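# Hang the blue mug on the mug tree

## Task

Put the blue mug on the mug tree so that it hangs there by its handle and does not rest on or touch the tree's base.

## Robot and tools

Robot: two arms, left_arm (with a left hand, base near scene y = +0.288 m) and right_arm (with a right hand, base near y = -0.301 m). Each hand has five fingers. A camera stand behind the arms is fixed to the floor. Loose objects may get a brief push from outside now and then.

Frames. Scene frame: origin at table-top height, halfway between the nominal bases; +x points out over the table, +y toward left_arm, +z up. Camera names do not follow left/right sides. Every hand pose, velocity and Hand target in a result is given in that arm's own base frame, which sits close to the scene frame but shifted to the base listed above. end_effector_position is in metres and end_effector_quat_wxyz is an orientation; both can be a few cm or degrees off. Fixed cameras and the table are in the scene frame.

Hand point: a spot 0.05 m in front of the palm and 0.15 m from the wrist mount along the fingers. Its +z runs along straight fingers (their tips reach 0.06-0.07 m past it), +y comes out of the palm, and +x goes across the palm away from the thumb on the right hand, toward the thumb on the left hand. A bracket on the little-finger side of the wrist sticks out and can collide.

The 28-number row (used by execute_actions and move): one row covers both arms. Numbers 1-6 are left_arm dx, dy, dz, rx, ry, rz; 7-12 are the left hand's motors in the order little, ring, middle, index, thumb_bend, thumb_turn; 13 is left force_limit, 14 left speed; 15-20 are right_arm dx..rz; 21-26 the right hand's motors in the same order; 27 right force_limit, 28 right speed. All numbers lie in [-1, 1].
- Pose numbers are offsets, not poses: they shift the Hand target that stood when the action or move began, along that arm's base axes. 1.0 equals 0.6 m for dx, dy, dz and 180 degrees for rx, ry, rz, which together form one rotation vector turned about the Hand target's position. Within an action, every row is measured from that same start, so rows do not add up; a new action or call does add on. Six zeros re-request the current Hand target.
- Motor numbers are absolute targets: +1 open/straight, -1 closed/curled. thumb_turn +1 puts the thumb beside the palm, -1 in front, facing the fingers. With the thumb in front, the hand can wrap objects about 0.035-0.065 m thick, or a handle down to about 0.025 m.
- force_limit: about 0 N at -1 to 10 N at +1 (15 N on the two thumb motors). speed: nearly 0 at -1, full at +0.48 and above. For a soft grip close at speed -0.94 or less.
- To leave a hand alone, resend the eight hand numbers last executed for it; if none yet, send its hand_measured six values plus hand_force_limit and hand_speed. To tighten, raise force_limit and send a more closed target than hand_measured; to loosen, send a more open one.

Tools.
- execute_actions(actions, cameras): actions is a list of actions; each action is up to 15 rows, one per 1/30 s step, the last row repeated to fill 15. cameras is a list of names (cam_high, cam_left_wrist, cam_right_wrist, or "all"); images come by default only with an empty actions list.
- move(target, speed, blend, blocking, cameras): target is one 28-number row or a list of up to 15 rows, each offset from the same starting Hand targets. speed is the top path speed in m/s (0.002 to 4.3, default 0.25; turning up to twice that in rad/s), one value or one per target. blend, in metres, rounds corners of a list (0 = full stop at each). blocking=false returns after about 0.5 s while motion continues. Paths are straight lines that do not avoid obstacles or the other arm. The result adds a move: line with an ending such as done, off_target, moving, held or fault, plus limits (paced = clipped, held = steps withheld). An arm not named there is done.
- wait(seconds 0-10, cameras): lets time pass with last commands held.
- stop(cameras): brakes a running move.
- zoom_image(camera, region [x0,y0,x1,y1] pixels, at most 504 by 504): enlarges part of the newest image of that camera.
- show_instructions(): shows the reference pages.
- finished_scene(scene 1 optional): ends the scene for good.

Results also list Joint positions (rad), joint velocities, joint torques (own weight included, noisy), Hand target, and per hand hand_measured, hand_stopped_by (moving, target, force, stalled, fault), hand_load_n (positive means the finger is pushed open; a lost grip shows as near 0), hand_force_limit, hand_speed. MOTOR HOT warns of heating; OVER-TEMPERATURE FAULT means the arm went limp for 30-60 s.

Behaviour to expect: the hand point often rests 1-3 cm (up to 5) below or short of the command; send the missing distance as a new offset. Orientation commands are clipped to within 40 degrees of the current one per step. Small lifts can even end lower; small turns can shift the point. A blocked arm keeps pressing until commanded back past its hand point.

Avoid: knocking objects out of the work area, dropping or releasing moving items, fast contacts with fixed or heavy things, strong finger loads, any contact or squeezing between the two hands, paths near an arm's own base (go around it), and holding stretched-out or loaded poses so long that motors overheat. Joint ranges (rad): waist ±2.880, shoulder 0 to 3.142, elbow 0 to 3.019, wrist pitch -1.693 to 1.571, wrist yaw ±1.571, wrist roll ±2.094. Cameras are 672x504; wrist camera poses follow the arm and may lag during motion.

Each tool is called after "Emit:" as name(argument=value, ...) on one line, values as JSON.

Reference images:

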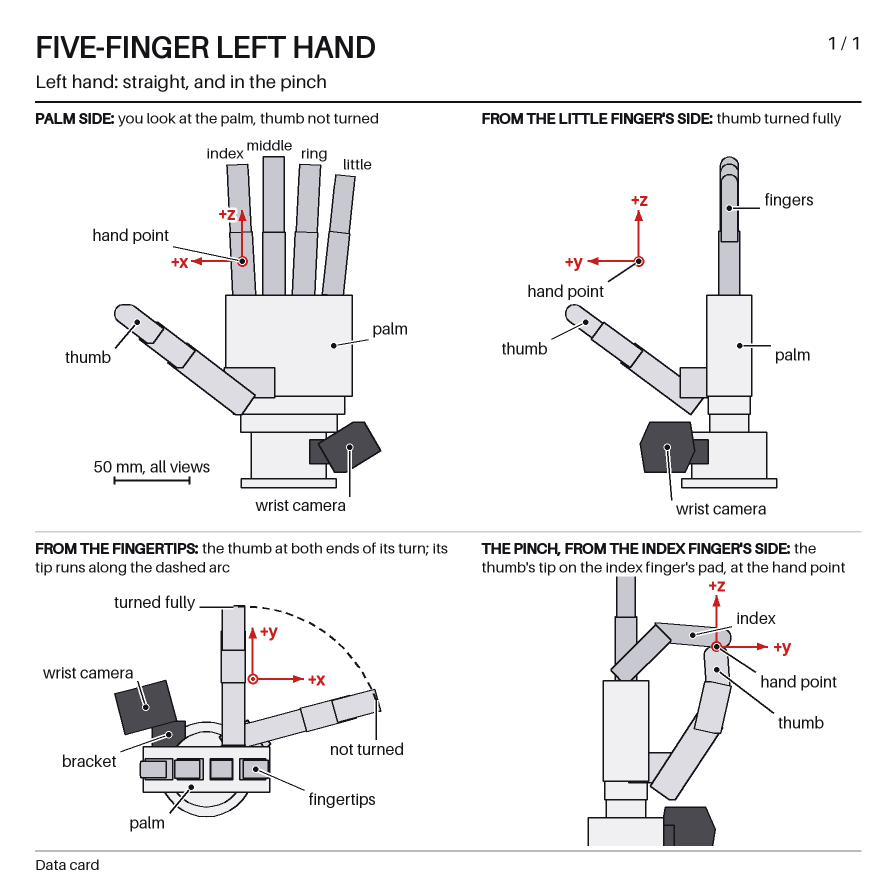

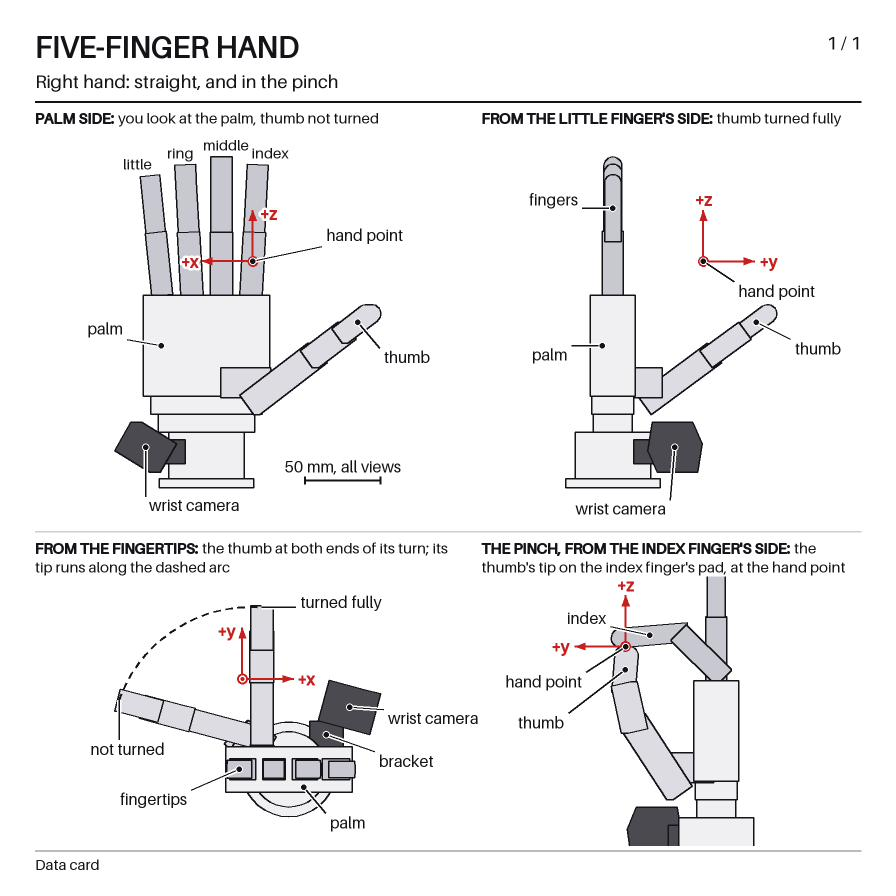

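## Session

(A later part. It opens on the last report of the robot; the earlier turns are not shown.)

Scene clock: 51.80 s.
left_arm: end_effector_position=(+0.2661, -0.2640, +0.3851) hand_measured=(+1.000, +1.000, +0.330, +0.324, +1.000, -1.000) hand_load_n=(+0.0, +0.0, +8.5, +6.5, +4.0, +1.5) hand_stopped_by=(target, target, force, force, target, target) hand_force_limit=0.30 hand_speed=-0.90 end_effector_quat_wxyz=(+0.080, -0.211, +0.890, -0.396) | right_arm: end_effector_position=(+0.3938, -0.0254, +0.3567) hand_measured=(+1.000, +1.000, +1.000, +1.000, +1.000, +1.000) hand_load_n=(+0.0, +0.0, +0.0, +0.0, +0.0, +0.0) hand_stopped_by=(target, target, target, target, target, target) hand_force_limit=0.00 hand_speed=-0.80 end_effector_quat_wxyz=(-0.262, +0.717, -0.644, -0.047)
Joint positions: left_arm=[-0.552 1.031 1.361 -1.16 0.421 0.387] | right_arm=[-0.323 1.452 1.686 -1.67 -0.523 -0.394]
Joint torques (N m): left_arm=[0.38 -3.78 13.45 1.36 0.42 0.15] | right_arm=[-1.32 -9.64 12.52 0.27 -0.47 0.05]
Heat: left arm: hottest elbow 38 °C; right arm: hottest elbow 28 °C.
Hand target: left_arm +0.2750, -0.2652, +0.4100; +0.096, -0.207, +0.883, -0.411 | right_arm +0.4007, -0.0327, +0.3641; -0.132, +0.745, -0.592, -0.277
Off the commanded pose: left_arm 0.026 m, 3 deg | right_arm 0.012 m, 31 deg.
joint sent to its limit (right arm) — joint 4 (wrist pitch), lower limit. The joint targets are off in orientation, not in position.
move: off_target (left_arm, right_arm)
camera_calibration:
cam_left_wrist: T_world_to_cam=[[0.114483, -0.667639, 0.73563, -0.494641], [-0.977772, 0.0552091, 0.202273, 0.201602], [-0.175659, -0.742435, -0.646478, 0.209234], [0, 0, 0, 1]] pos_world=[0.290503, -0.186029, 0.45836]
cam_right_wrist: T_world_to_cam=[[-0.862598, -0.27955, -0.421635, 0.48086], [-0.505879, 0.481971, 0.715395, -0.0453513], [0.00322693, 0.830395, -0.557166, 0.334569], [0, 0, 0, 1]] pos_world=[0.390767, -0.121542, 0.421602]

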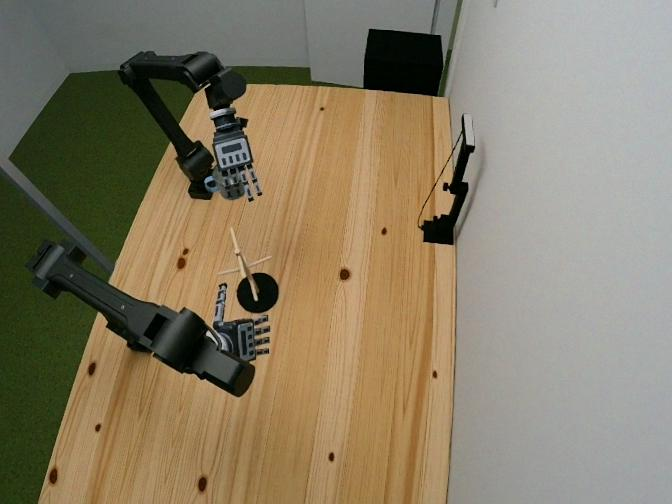

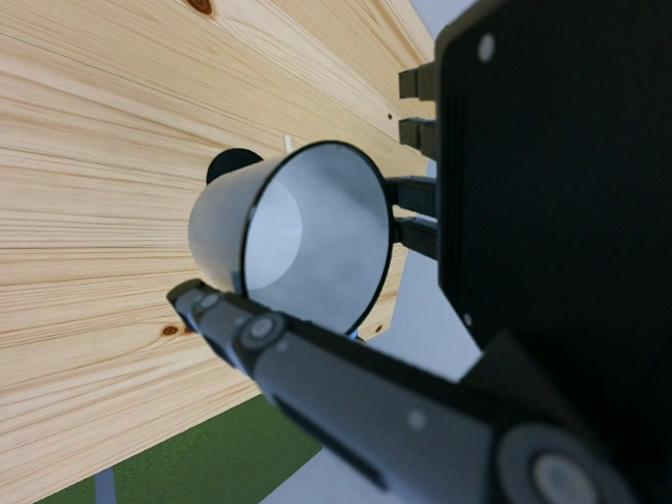

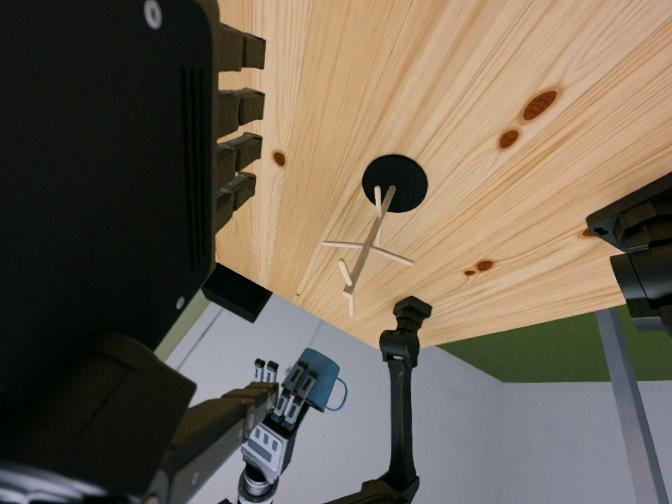

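Emit:
zoom_image(camera="cam_right_wrist", region=[230, 140, 450, 480])

Emit:
zoom_image(camera="cam_high", region=[170, 120, 310, 320])

Scaled by 1.482 from the camera's 672x504 image, which has a finer 960x720 frame.

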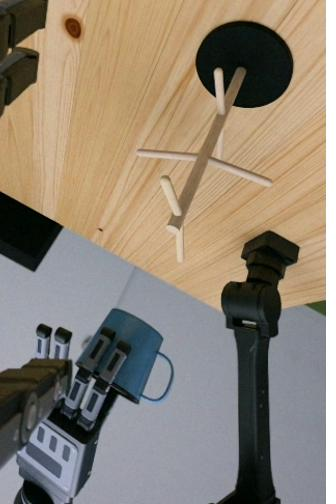

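Scaled by 2.520 from the camera's 672x504 image, which has a finer 960x720 frame.

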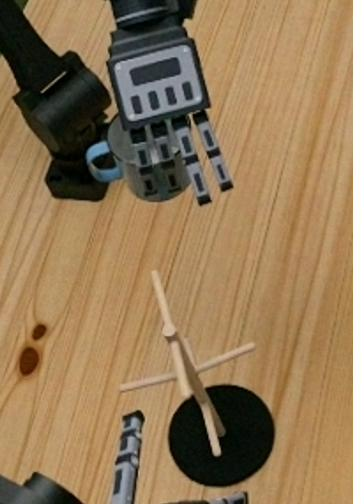

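Emit:
zoom_image(camera="cam_right_wrist", region=[270, 320, 370, 420])

Emit:
zoom_image(camera="cam_right_wrist", region=[310, 220, 420, 330])

Emit:
zoom_image(camera="cam_high", region=[190, 150, 290, 250])

Scaled by 5.040 from the camera's 672x504 image, which has a finer 960x720 frame.

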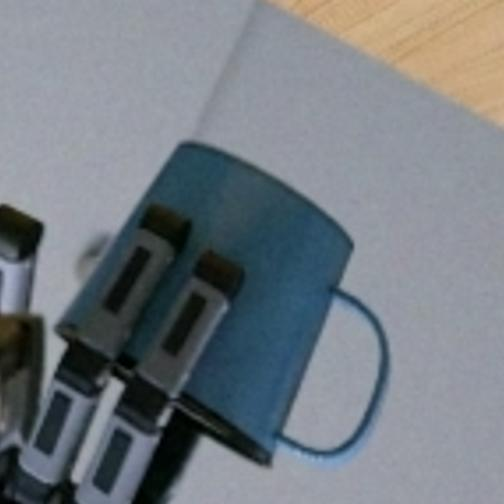

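Scaled by 4.582 from the camera's 672x504 image, which has a finer 960x720 frame.

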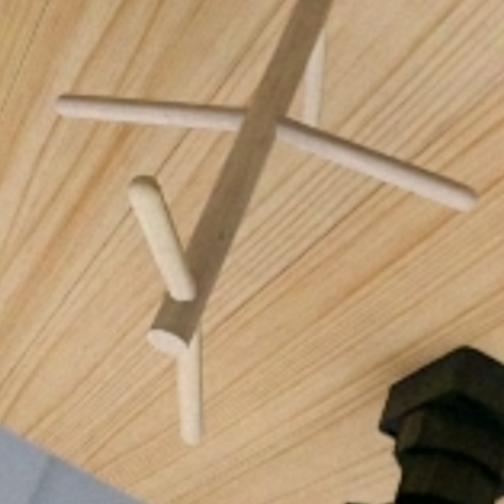

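Scaled by 5.040 from the camera's 672x504 image, which has a finer 960x720 frame.

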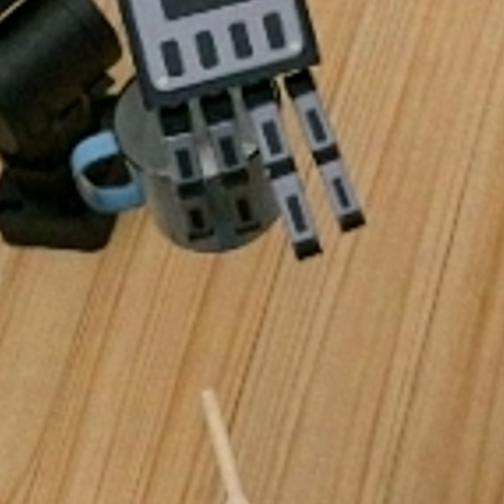

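Emit:
move(target=[0.0317,-0.035,-0.2217,0,0,0.0444,1,1,-0.15,-0.15,1,-1,0.3,-0.9,0,0,0,0,0,0,1,1,1,1,1,1,0,-0.8], speed=0.12, cameras=["all"])

Scene clock: 56.00 s.
left_arm: end_effector_position=(+0.2944, -0.2800, +0.2646) hand_measured=(+1.000, +1.000, +0.330, +0.324, +1.000, -1.000) hand_load_n=(+0.0, +0.0, +8.5, +7.0, +4.0, +2.0) hand_stopped_by=(target, target, force, force, target, target) hand_force_limit=0.30 hand_speed=-0.90 end_effector_quat_wxyz=(+0.116, -0.273, +0.873, -0.387) | right_arm: end_effector_position=(+0.3939, -0.0253, +0.3569) hand_measured=(+1.000, +1.000, +1.000, +1.000, +1.000, +1.000) hand_load_n=(+0.0, +0.0, +0.0, +0.0, +0.0, -0.5) hand_stopped_by=(target, target, target, target, target, target) hand_force_limit=0.00 hand_speed=-0.80 end_effector_quat_wxyz=(-0.263, +0.716, -0.645, -0.048)
Joint positions: left_arm=[-0.591 1.021 1.028 -0.783 0.281 0.256] | right_arm=[-0.324 1.452 1.686 -1.67 -0.525 -0.392]
Joint torques (N m): left_arm=[-1.61 -5.71 9.8 2.33 0.08 0.01] | right_arm=[-1.67 -9.52 12.63 0.08 -0.49 0.06]
Heat: left arm: hottest elbow 38 °C; right arm: hottest elbow 29 °C.
Hand target: left_arm +0.2939, -0.2863, +0.2768; +0.124, -0.268, +0.866, -0.403 | right_arm +0.4007, -0.0327, +0.3641; -0.132, +0.745, -0.592, -0.277
Off the commanded pose: left_arm 0.014 m, 2 deg | right_arm 0.012 m, 31 deg.
joint sent to its limit (right arm) — joint 4 (wrist pitch), lower limit. The joint targets are off in orientation, not in position.
move: off_target (left_arm, right_arm)
camera_calibration:
cam_left_wrist: T_world_to_cam=[[0.200529, -0.650282, 0.732749, -0.439657], [-0.978079, -0.0900369, 0.187764, 0.217769], [-0.0561255, -0.754338, -0.654082, 0.0880031], [0, 0, 0, 1]] pos_world=[0.306099, -0.19991, 0.33883]
cam_right_wrist: T_world_to_cam=[[-0.863135, -0.277013, -0.422211, 0.481505], [-0.504952, 0.481285, 0.716512, -0.0462686], [0.00472087, 0.831642, -0.555292, 0.333432], [0, 0, 0, 1]] pos_world=[0.390666, -0.121645, 0.421601]

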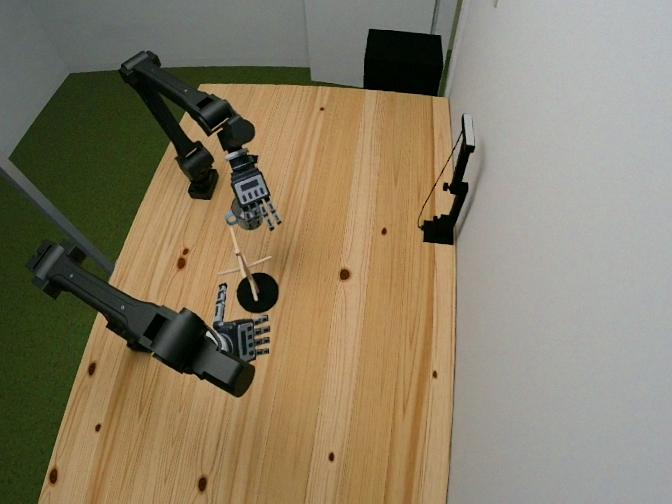

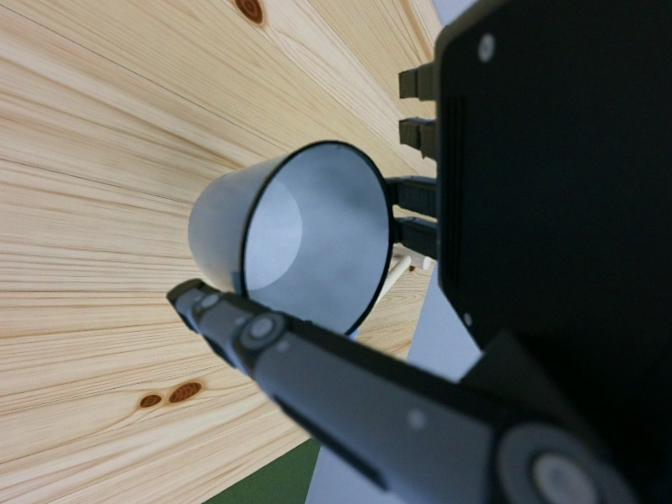

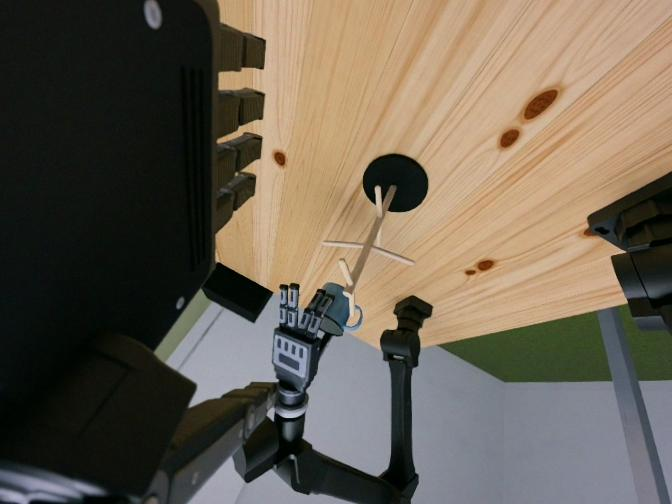

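Emit:
zoom_image(camera="cam_right_wrist", region=[300, 250, 390, 340])

Emit:
zoom_image(camera="cam_high", region=[205, 180, 295, 270])

Emit:
zoom_image(camera="cam_left_wrist", region=[320, 220, 460, 380])

Scaled by 5.600 from the camera's 672x504 image, which has a finer 960x720 frame.

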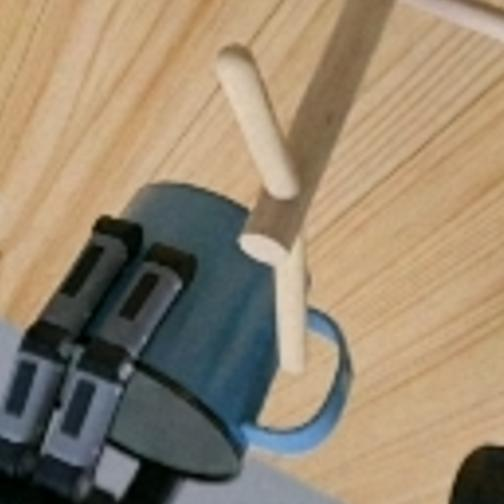

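Scaled by 5.600 from the camera's 672x504 image, which has a finer 960x720 frame.

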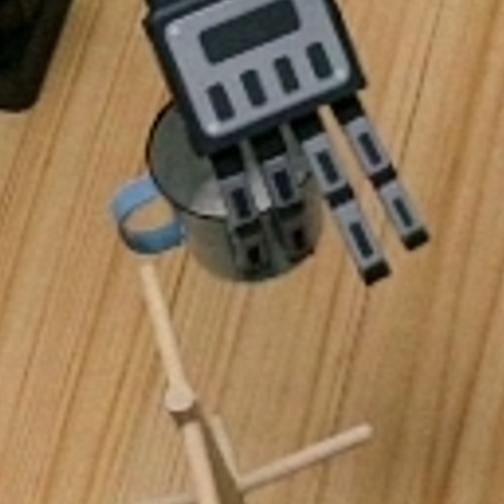

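Scaled by 3.150 from the camera's 672x504 image, which has a finer 960x720 frame.

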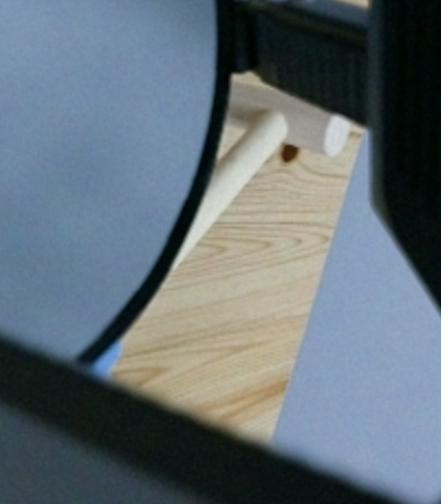

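Emit:
move(target=[0.0017,0.0,0.0467,0,0,0,1,1,-0.15,-0.15,1,-1,0.3,-0.9,0,0,0,0,0,0,1,1,1,1,1,1,0,-0.8], speed=0.1, cameras=["all"])

Emit:
zoom_image(camera="cam_right_wrist", region=[300, 250, 390, 340])

Emit:
zoom_image(camera="cam_high", region=[205, 180, 295, 270])

Scene clock: 58.27 s.
left_arm: end_effector_position=(+0.2896, -0.2768, +0.2700) hand_measured=(+1.000, +1.000, +0.330, +0.324, +1.000, -1.000) hand_load_n=(+0.0, +0.0, +8.5, +6.5, +4.0, +1.5) hand_stopped_by=(target, target, force, force, target, target) hand_force_limit=0.30 hand_speed=-0.90 end_effector_quat_wxyz=(+0.109, -0.276, +0.877, -0.378) | right_arm: end_effector_position=(+0.3939, -0.0253, +0.3569) hand_measured=(+1.000, +1.000, +1.000, +1.000, +1.000, +1.000) hand_load_n=(+0.0, +0.0, +0.0, +0.0, +0.0, +0.0) hand_stopped_by=(target, target, target, target, target, target) hand_force_limit=0.00 hand_speed=-0.80 end_effector_quat_wxyz=(-0.263, +0.716, -0.645, -0.048)
Joint positions: left_arm=[-0.591 1.021 1.05 -0.83 0.281 0.255] | right_arm=[-0.324 1.452 1.686 -1.67 -0.525 -0.392]
Joint torques (N m): left_arm=[-1.44 -5.42 13.94 1.33 0.16 -0.01] | right_arm=[-1.44 -9.47 12.56 0.14 -0.5 0.05]
Heat: left arm: hottest elbow 39 °C; right arm: hottest elbow 30 °C.
Hand target: left_arm +0.2949, -0.2863, +0.3049; +0.124, -0.268, +0.866, -0.403 | right_arm +0.4007, -0.0327, +0.3641; -0.132, +0.745, -0.592, -0.277
Off the commanded pose: left_arm 0.037 m, 4 deg | right_arm 0.012 m, 31 deg.
joint sent to its limit (right arm) — joint 4 (wrist pitch), lower limit. The joint targets are off in orientation, not in position.
move: off_target (left_arm, right_arm)
camera_calibration:
cam_left_wrist: T_world_to_cam=[[0.215552, -0.660013, 0.719667, -0.444058], [-0.974024, -0.0929595, 0.206482, 0.20533], [-0.0693809, -0.745481, -0.662906, 0.102279], [0, 0, 0, 1]] pos_world=[0.30281, -0.19775, 0.344978]
cam_right_wrist: T_world_to_cam=[[-0.863135, -0.277013, -0.422211, 0.481505], [-0.504952, 0.481285, 0.716512, -0.0462686], [0.00472087, 0.831642, -0.555292, 0.333432], [0, 0, 0, 1]] pos_world=[0.390666, -0.121645, 0.421601]

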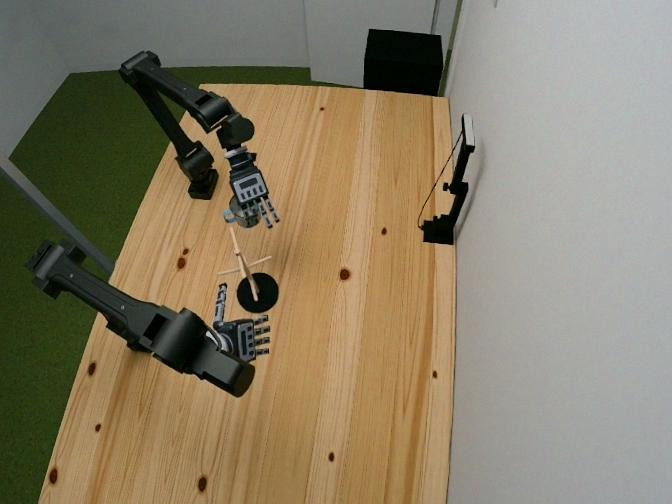

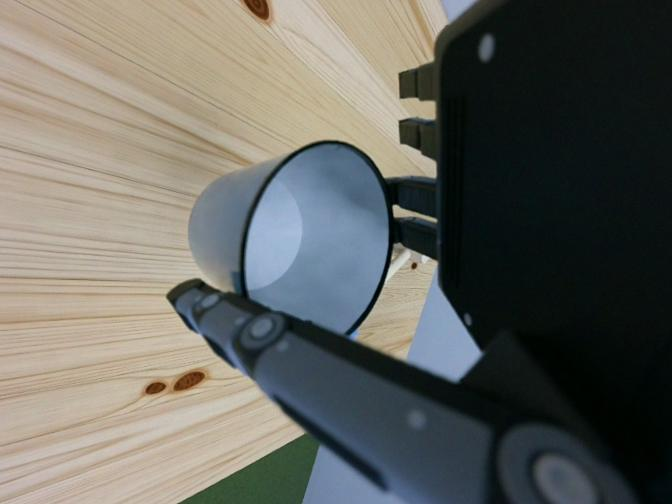

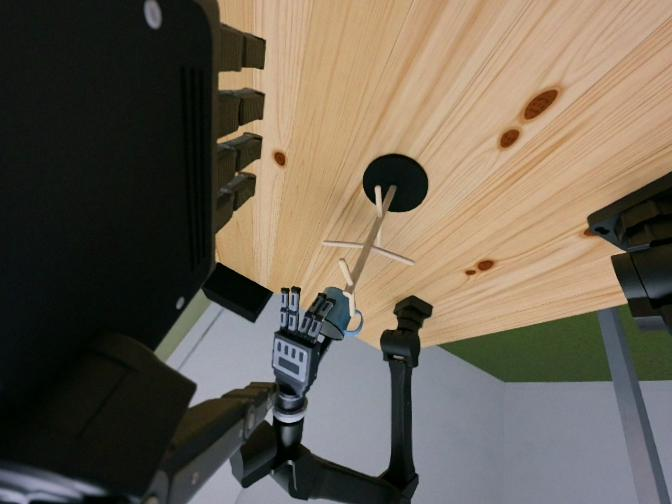

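Scaled by 5.600 from the camera's 672x504 image, which has a finer 960x720 frame.

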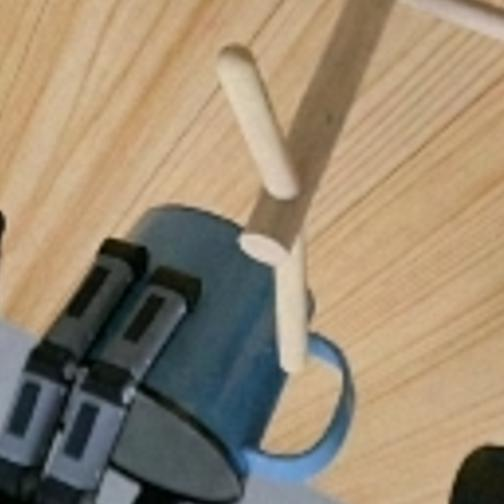

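Scaled by 5.600 from the camera's 672x504 image, which has a finer 960x720 frame.

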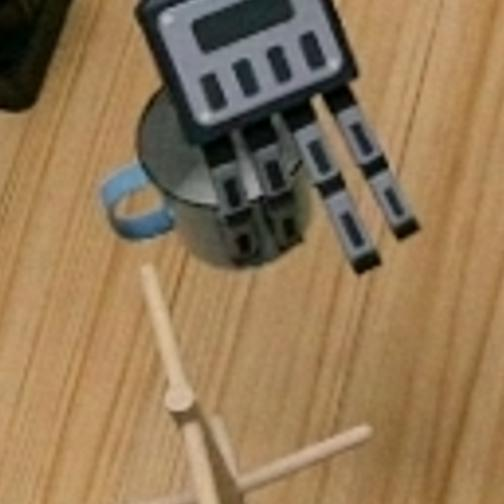

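Emit:
move(target=[-0.003,-0.005,0.013,0,0,0,1,1,-0.15,-0.15,1,-1,0.3,-0.9,0,0,0,0,0,0,1,1,1,1,1,1,0,-0.8], speed=0.1, cameras=["cam_high","cam_right_wrist"])

Emit:
zoom_image(camera="cam_right_wrist", region=[300, 250, 390, 340])

Emit:
zoom_image(camera="cam_high", region=[205, 180, 295, 270])

Scene clock: 59.50 s.
left_arm: end_effector_position=(+0.2884, -0.2793, +0.2786) hand_measured=(+1.000, +1.000, +0.330, +0.324, +1.000, -1.000) hand_load_n=(+0.0, +0.0, +8.5, +6.5, +4.0, +2.0) hand_stopped_by=(target, target, force, force, target, target) hand_force_limit=0.30 hand_speed=-0.90 end_effector_quat_wxyz=(+0.110, -0.275, +0.876, -0.379) | right_arm: end_effector_position=(+0.3939, -0.0253, +0.3569) hand_measured=(+1.000, +1.000, +1.000, +1.000, +1.000, +1.000) hand_load_n=(+0.0, +0.0, +0.0, +0.0, +0.0, +0.0) hand_stopped_by=(target, target, target, target, target, target) hand_force_limit=0.00 hand_speed=-0.80 end_effector_quat_wxyz=(-0.263, +0.716, -0.645, -0.048)
Joint positions: left_arm=[-0.6 1.021 1.071 -0.847 0.275 0.249] | right_arm=[-0.324 1.452 1.686 -1.67 -0.525 -0.392]
Joint torques (N m): left_arm=[-1.67 -5.25 14 1.42 0.08 -0.04] | right_arm=[-1.9 -9.41 12.62 0.24 -0.48 0.08]
Heat: left arm: hottest elbow 39 °C; right arm: hottest elbow 30 °C.
Hand target: left_arm +0.2931, -0.2894, +0.3128; +0.124, -0.268, +0.866, -0.403 | right_arm +0.4007, -0.0327, +0.3641; -0.132, +0.745, -0.592, -0.277
Off the commanded pose: left_arm 0.036 m, 3 deg | right_arm 0.012 m, 31 deg.
joint sent to its limit (right arm) — joint 4 (wrist pitch), lower limit. The joint targets are off in orientation, not in position.
move: off_target (left_arm, right_arm)
camera_calibration:
cam_right_wrist: T_world_to_cam=[[-0.863135, -0.277013, -0.422211, 0.481505], [-0.504952, 0.481285, 0.716512, -0.0462686], [0.00472087, 0.831642, -0.555292, 0.333432], [0, 0, 0, 1]] pos_world=[0.390666, -0.121645, 0.421601]
Images, in order (width x height): cam_high 672x504, cam_right_wrist 672x504.

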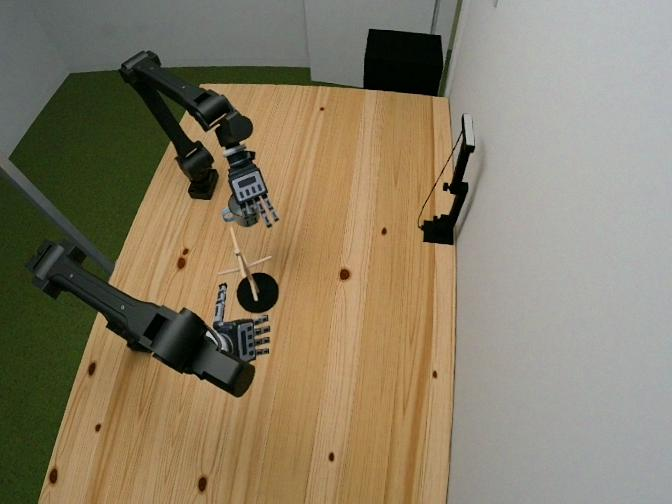

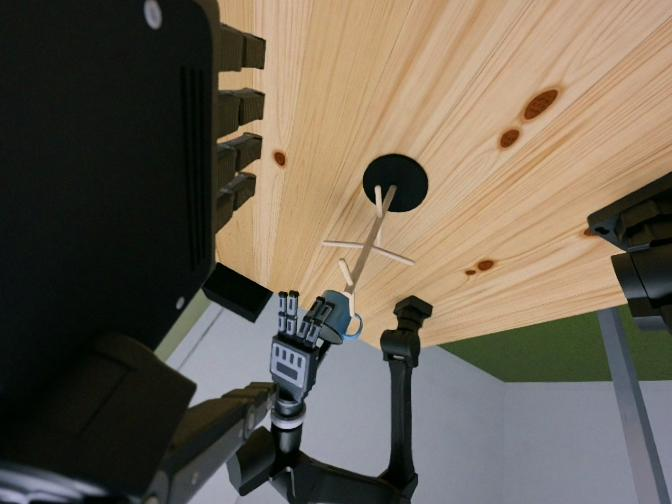

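Scaled by 5.600 from the camera's 672x504 image, which has a finer 960x720 frame.

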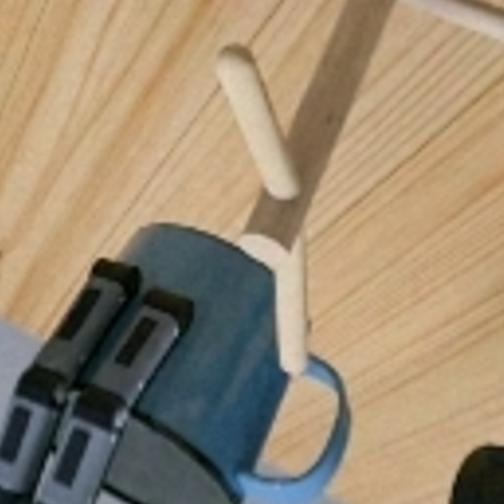

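Scaled by 5.600 from the camera's 672x504 image, which has a finer 960x720 frame.

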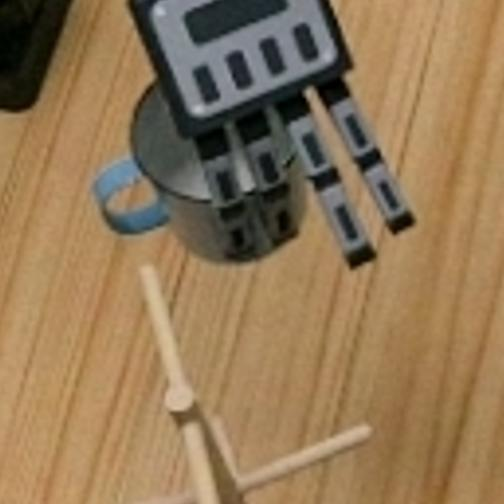

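Emit:
move(target=[0.022,-0.0543,0.0,0,0,0,1,1,-0.15,-0.15,1,-1,0.3,-0.9,0,0,0,0,0,0,1,1,1,1,1,1,0,-0.8], speed=0.08, cameras=["cam_high","cam_right_wrist","cam_left_wrist"])

Emit:
zoom_image(camera="cam_right_wrist", region=[300, 250, 390, 340])

Emit:
zoom_image(camera="cam_high", region=[205, 180, 295, 270])

Scene clock: 61.30 s.
left_arm: end_effector_position=(+0.2950, -0.3061, +0.2808) hand_measured=(+1.000, +1.000, +0.330, +0.324, +1.000, -1.000) hand_load_n=(+0.0, +0.0, +8.5, +6.5, +4.0, +2.0) hand_stopped_by=(target, target, force, force, target, target) hand_force_limit=0.30 hand_speed=-0.90 end_effector_quat_wxyz=(+0.109, -0.275, +0.878, -0.375) | right_arm: end_effector_position=(+0.3939, -0.0253, +0.3569) hand_measured=(+1.000, +1.000, +1.000, +1.000, +1.000, +1.000) hand_load_n=(+0.0, +0.0, +0.0, +0.0, +0.0, +0.0) hand_stopped_by=(target, target, target, target, target, target) hand_force_limit=0.00 hand_speed=-0.80 end_effector_quat_wxyz=(-0.263, +0.716, -0.645, -0.048)
Joint positions: left_arm=[-0.656 1.083 1.121 -0.834 0.234 0.211] | right_arm=[-0.324 1.452 1.686 -1.67 -0.525 -0.392]
Joint torques (N m): left_arm=[-1.55 -4.84 14.05 2.33 0.02 -0.02] | right_arm=[-1.73 -9.52 12.46 0.03 -0.47 0.04]
Heat: left arm: hottest elbow 40 °C; right arm: hottest elbow 31 °C.
Hand target: left_arm +0.3063, -0.3219, +0.3127; +0.124, -0.268, +0.866, -0.403 | right_arm +0.4007, -0.0327, +0.3641; -0.132, +0.745, -0.592, -0.277
Off the commanded pose: left_arm 0.037 m, 4 deg | right_arm 0.012 m, 31 deg.
joint sent to its limit (right arm) — joint 4 (wrist pitch), lower limit. The joint targets are off in orientation, not in position.
move: off_target (left_arm, right_arm)
camera_calibration:
cam_left_wrist: T_world_to_cam=[[0.216995, -0.665434, 0.71422, -0.472942], [-0.973486, -0.0932655, 0.208871, 0.204749], [-0.0723775, -0.740607, -0.668029, 0.0918129], [0, 0, 0, 1]] pos_world=[0.308592, -0.227619, 0.356353]
cam_right_wrist: T_world_to_cam=[[-0.863135, -0.277013, -0.422211, 0.481505], [-0.504952, 0.481285, 0.716512, -0.0462686], [0.00472087, 0.831642, -0.555292, 0.333432], [0, 0, 0, 1]] pos_world=[0.390666, -0.121645, 0.421601]

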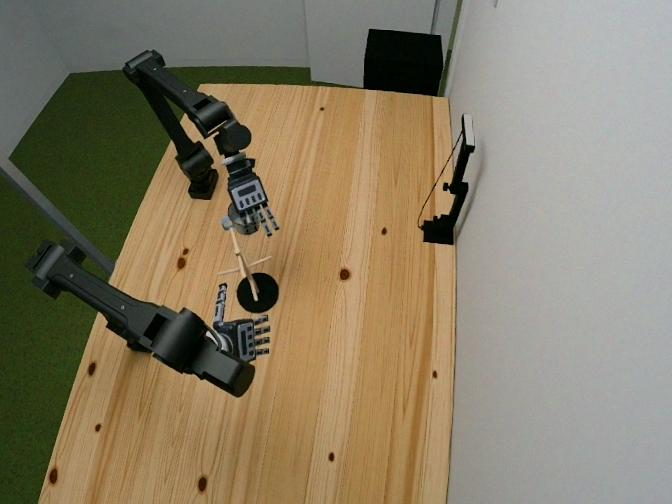

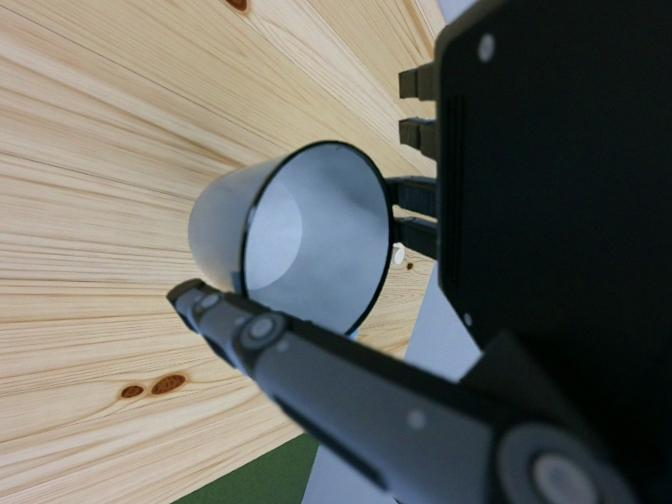

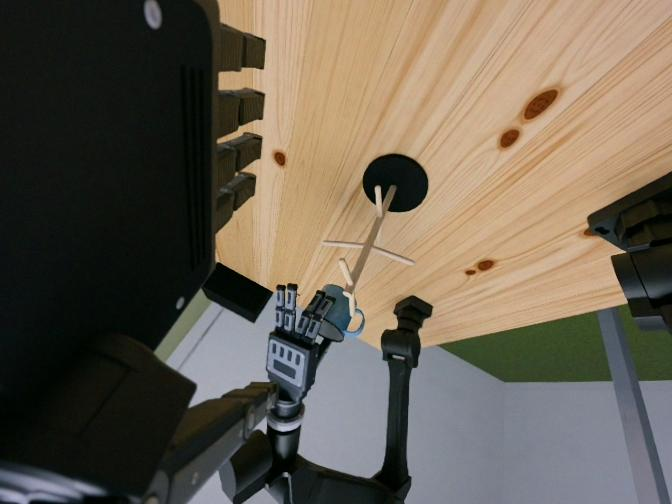

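Scaled by 5.600 from the camera's 672x504 image, which has a finer 960x720 frame.

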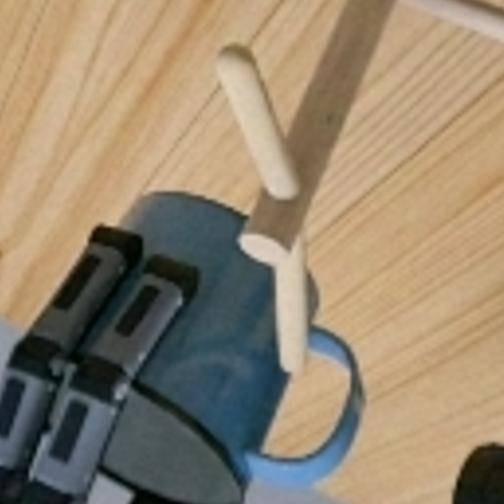

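Scaled by 5.600 from the camera's 672x504 image, which has a finer 960x720 frame.

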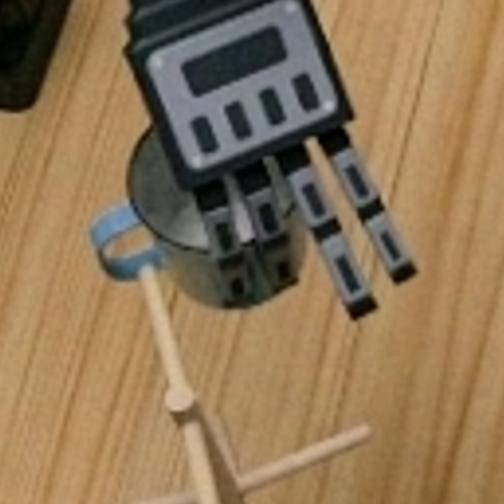

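Emit:
move(target=[0.025,-0.0385,0.0,0,0,0,1,1,-0.15,-0.15,1,-1,0.3,-0.9,0,0,0,0,0,0,1,1,1,1,1,1,0,-0.8], speed=0.06, cameras=["cam_high","cam_right_wrist","cam_left_wrist"])

Emit:
zoom_image(camera="cam_right_wrist", region=[300, 250, 390, 340])

Emit:
zoom_image(camera="cam_high", region=[205, 180, 295, 270])

Scene clock: 63.27 s.
left_arm: end_effector_position=(+0.3101, -0.3279, +0.2813) hand_measured=(+1.000, +1.000, +0.330, +0.324, +1.000, -1.000) hand_load_n=(+0.0, -0.5, +8.5, +6.5, +4.0, +2.0) hand_stopped_by=(target, target, force, force, target, target) hand_force_limit=0.30 hand_speed=-0.90 end_effector_quat_wxyz=(+0.110, -0.275, +0.878, -0.375) | right_arm: end_effector_position=(+0.3939, -0.0253, +0.3569) hand_measured=(+1.000, +1.000, +1.000, +1.000, +1.000, +1.000) hand_load_n=(+0.0, +0.0, +0.0, +0.0, +0.0, +0.0) hand_stopped_by=(target, target, target, target, target, target) hand_force_limit=0.00 hand_speed=-0.80 end_effector_quat_wxyz=(-0.263, +0.716, -0.645, -0.048)
Joint positions: left_arm=[-0.679 1.15 1.171 -0.812 0.216 0.195] | right_arm=[-0.324 1.452 1.686 -1.67 -0.525 -0.392]
Joint torques (N m): left_arm=[-1.67 -5.89 14.06 2.35 0.03 -0.01] | right_arm=[-2.02 -9.64 12.56 0.08 -0.48 0.04]
Heat: left arm: hottest elbow 40 °C; right arm: hottest elbow 31 °C.
Hand target: left_arm +0.3214, -0.3449, +0.3126; +0.124, -0.268, +0.866, -0.403 | right_arm +0.4007, -0.0327, +0.3641; -0.132, +0.745, -0.592, -0.277
Off the commanded pose: left_arm 0.037 m, 4 deg | right_arm 0.012 m, 31 deg.
joint sent to its limit (right arm) — joint 4 (wrist pitch), lower limit. The joint targets are off in orientation, not in position.
move: off_target (left_arm, right_arm)
camera_calibration:
cam_left_wrist: T_world_to_cam=[[0.216245, -0.665746, 0.714157, -0.490922], [-0.973777, -0.0941129, 0.207124, 0.217613], [-0.0706808, -0.740219, -0.66864, 0.0769146], [0, 0, 0, 1]] pos_world=[0.323502, -0.249416, 0.35695]
cam_right_wrist: T_world_to_cam=[[-0.863135, -0.277013, -0.422211, 0.481505], [-0.504952, 0.481285, 0.716512, -0.0462686], [0.00472087, 0.831642, -0.555292, 0.333432], [0, 0, 0, 1]] pos_world=[0.390666, -0.121645, 0.421601]

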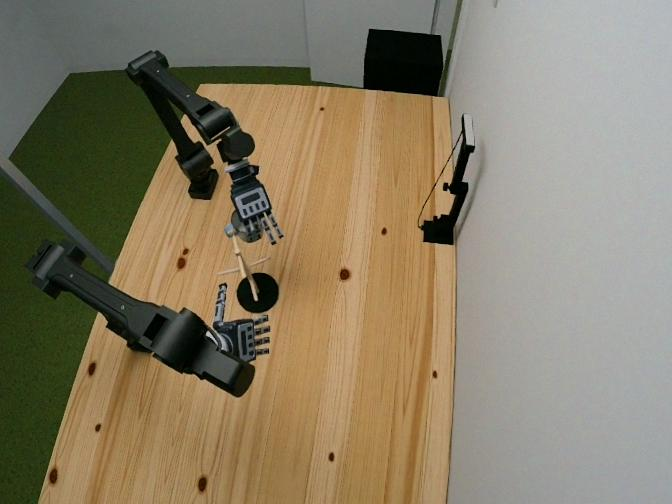

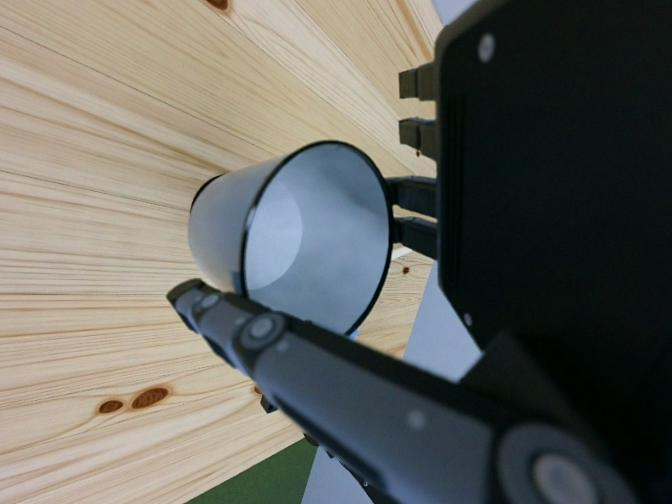

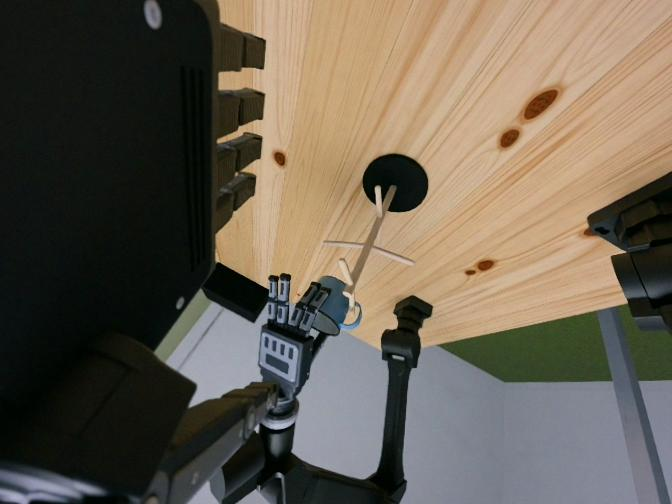

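Scaled by 5.600 from the camera's 672x504 image, which has a finer 960x720 frame.

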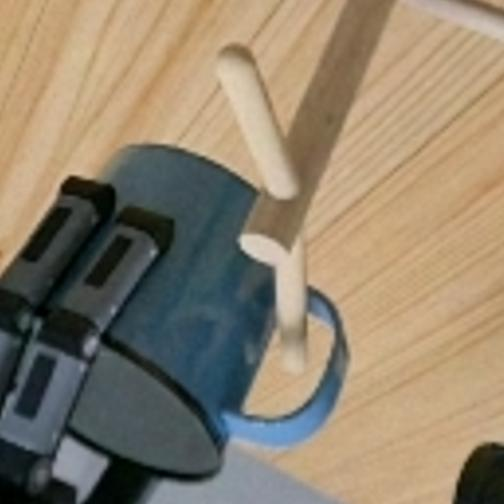

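Scaled by 5.600 from the camera's 672x504 image, which has a finer 960x720 frame.

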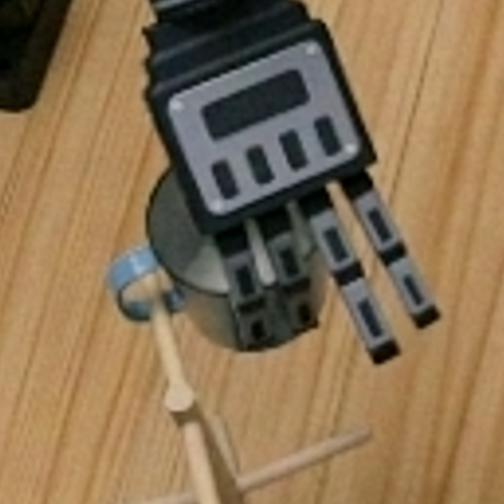

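Emit:
move(target=[0.0158,-0.0312,0.0,0,0,0,1,1,-0.15,-0.15,1,-1,0.3,-0.9,0,0,0,0,0,0,1,1,1,1,1,1,0,-0.8], speed=0.06, cameras=["cam_high","cam_right_wrist","cam_left_wrist"])

Emit:
zoom_image(camera="cam_right_wrist", region=[300, 250, 390, 340])

Emit:
zoom_image(camera="cam_high", region=[205, 180, 295, 270])

Scene clock: 65.03 s.
left_arm: end_effector_position=(+0.3197, -0.3462, +0.2818) hand_measured=(+1.000, +1.000, +0.330, +0.324, +1.000, -1.000) hand_load_n=(+0.0, +0.0, +8.5, +7.0, +4.0, +2.0) hand_stopped_by=(target, target, force, force, target, target) hand_force_limit=0.30 hand_speed=-0.90 end_effector_quat_wxyz=(+0.111, -0.275, +0.878, -0.375) | right_arm: end_effector_position=(+0.3939, -0.0253, +0.3569) hand_measured=(+1.000, +1.000, +1.000, +1.000, +1.000, +1.000) hand_load_n=(+0.0, +0.0, +0.0, +0.0, +0.0, +0.0) hand_stopped_by=(target, target, target, target, target, target) hand_force_limit=0.00 hand_speed=-0.80 end_effector_quat_wxyz=(-0.263, +0.716, -0.645, -0.048)
Joint positions: left_arm=[-0.702 1.199 1.21 -0.798 0.2 0.18] | right_arm=[-0.324 1.452 1.686 -1.67 -0.525 -0.392]
Joint torques (N m): left_arm=[-1.55 -6.3 14.06 2.36 0.02 -0.04] | right_arm=[-1.79 -9.52 12.62 0.25 -0.49 0.08]
Heat: left arm: hottest elbow 41 °C; right arm: hottest elbow 32 °C.
Hand target: left_arm +0.3309, -0.3637, +0.3128; +0.124, -0.268, +0.866, -0.403 | right_arm +0.4007, -0.0327, +0.3641; -0.132, +0.745, -0.592, -0.277
Off the commanded pose: left_arm 0.037 m, 4 deg | right_arm 0.012 m, 31 deg.
joint sent to its limit (right arm) — joint 4 (wrist pitch), lower limit. The joint targets are off in orientation, not in position.
move: off_target (left_arm, right_arm)
camera_calibration:
cam_left_wrist: T_world_to_cam=[[0.214487, -0.666168, 0.714294, -0.505159], [-0.974238, -0.0937415, 0.205116, 0.226006], [-0.069683, -0.739887, -0.669112, 0.0642269], [0, 0, 0, 1]] pos_world=[0.333009, -0.267814, 0.357449]
cam_right_wrist: T_world_to_cam=[[-0.863135, -0.277013, -0.422211, 0.481505], [-0.504952, 0.481285, 0.716512, -0.0462686], [0.00472087, 0.831642, -0.555292, 0.333432], [0, 0, 0, 1]] pos_world=[0.390666, -0.121645, 0.421601]

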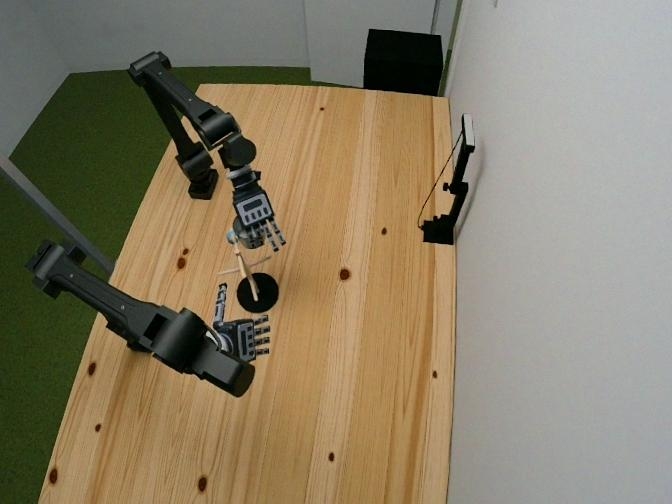

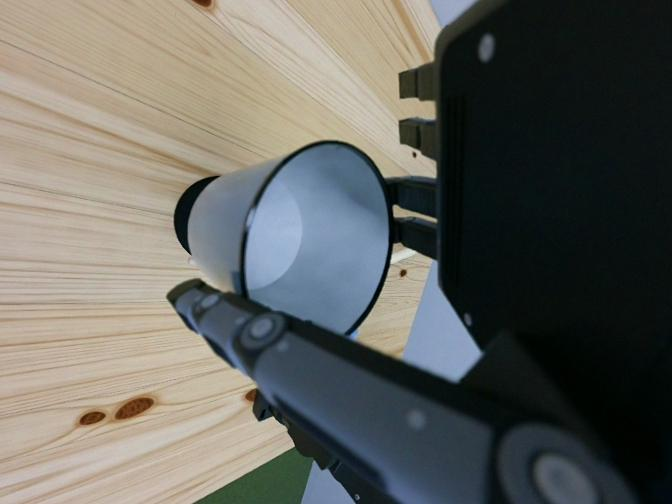

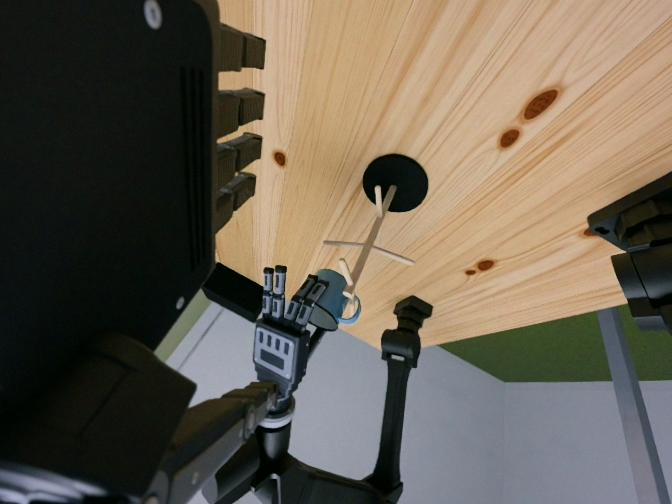

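Scaled by 5.600 from the camera's 672x504 image, which has a finer 960x720 frame.

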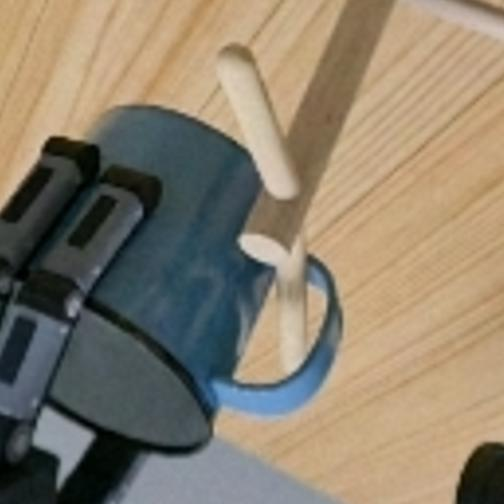

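Scaled by 5.600 from the camera's 672x504 image, which has a finer 960x720 frame.

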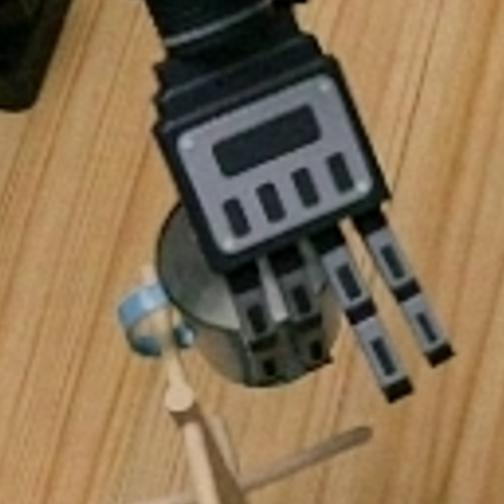

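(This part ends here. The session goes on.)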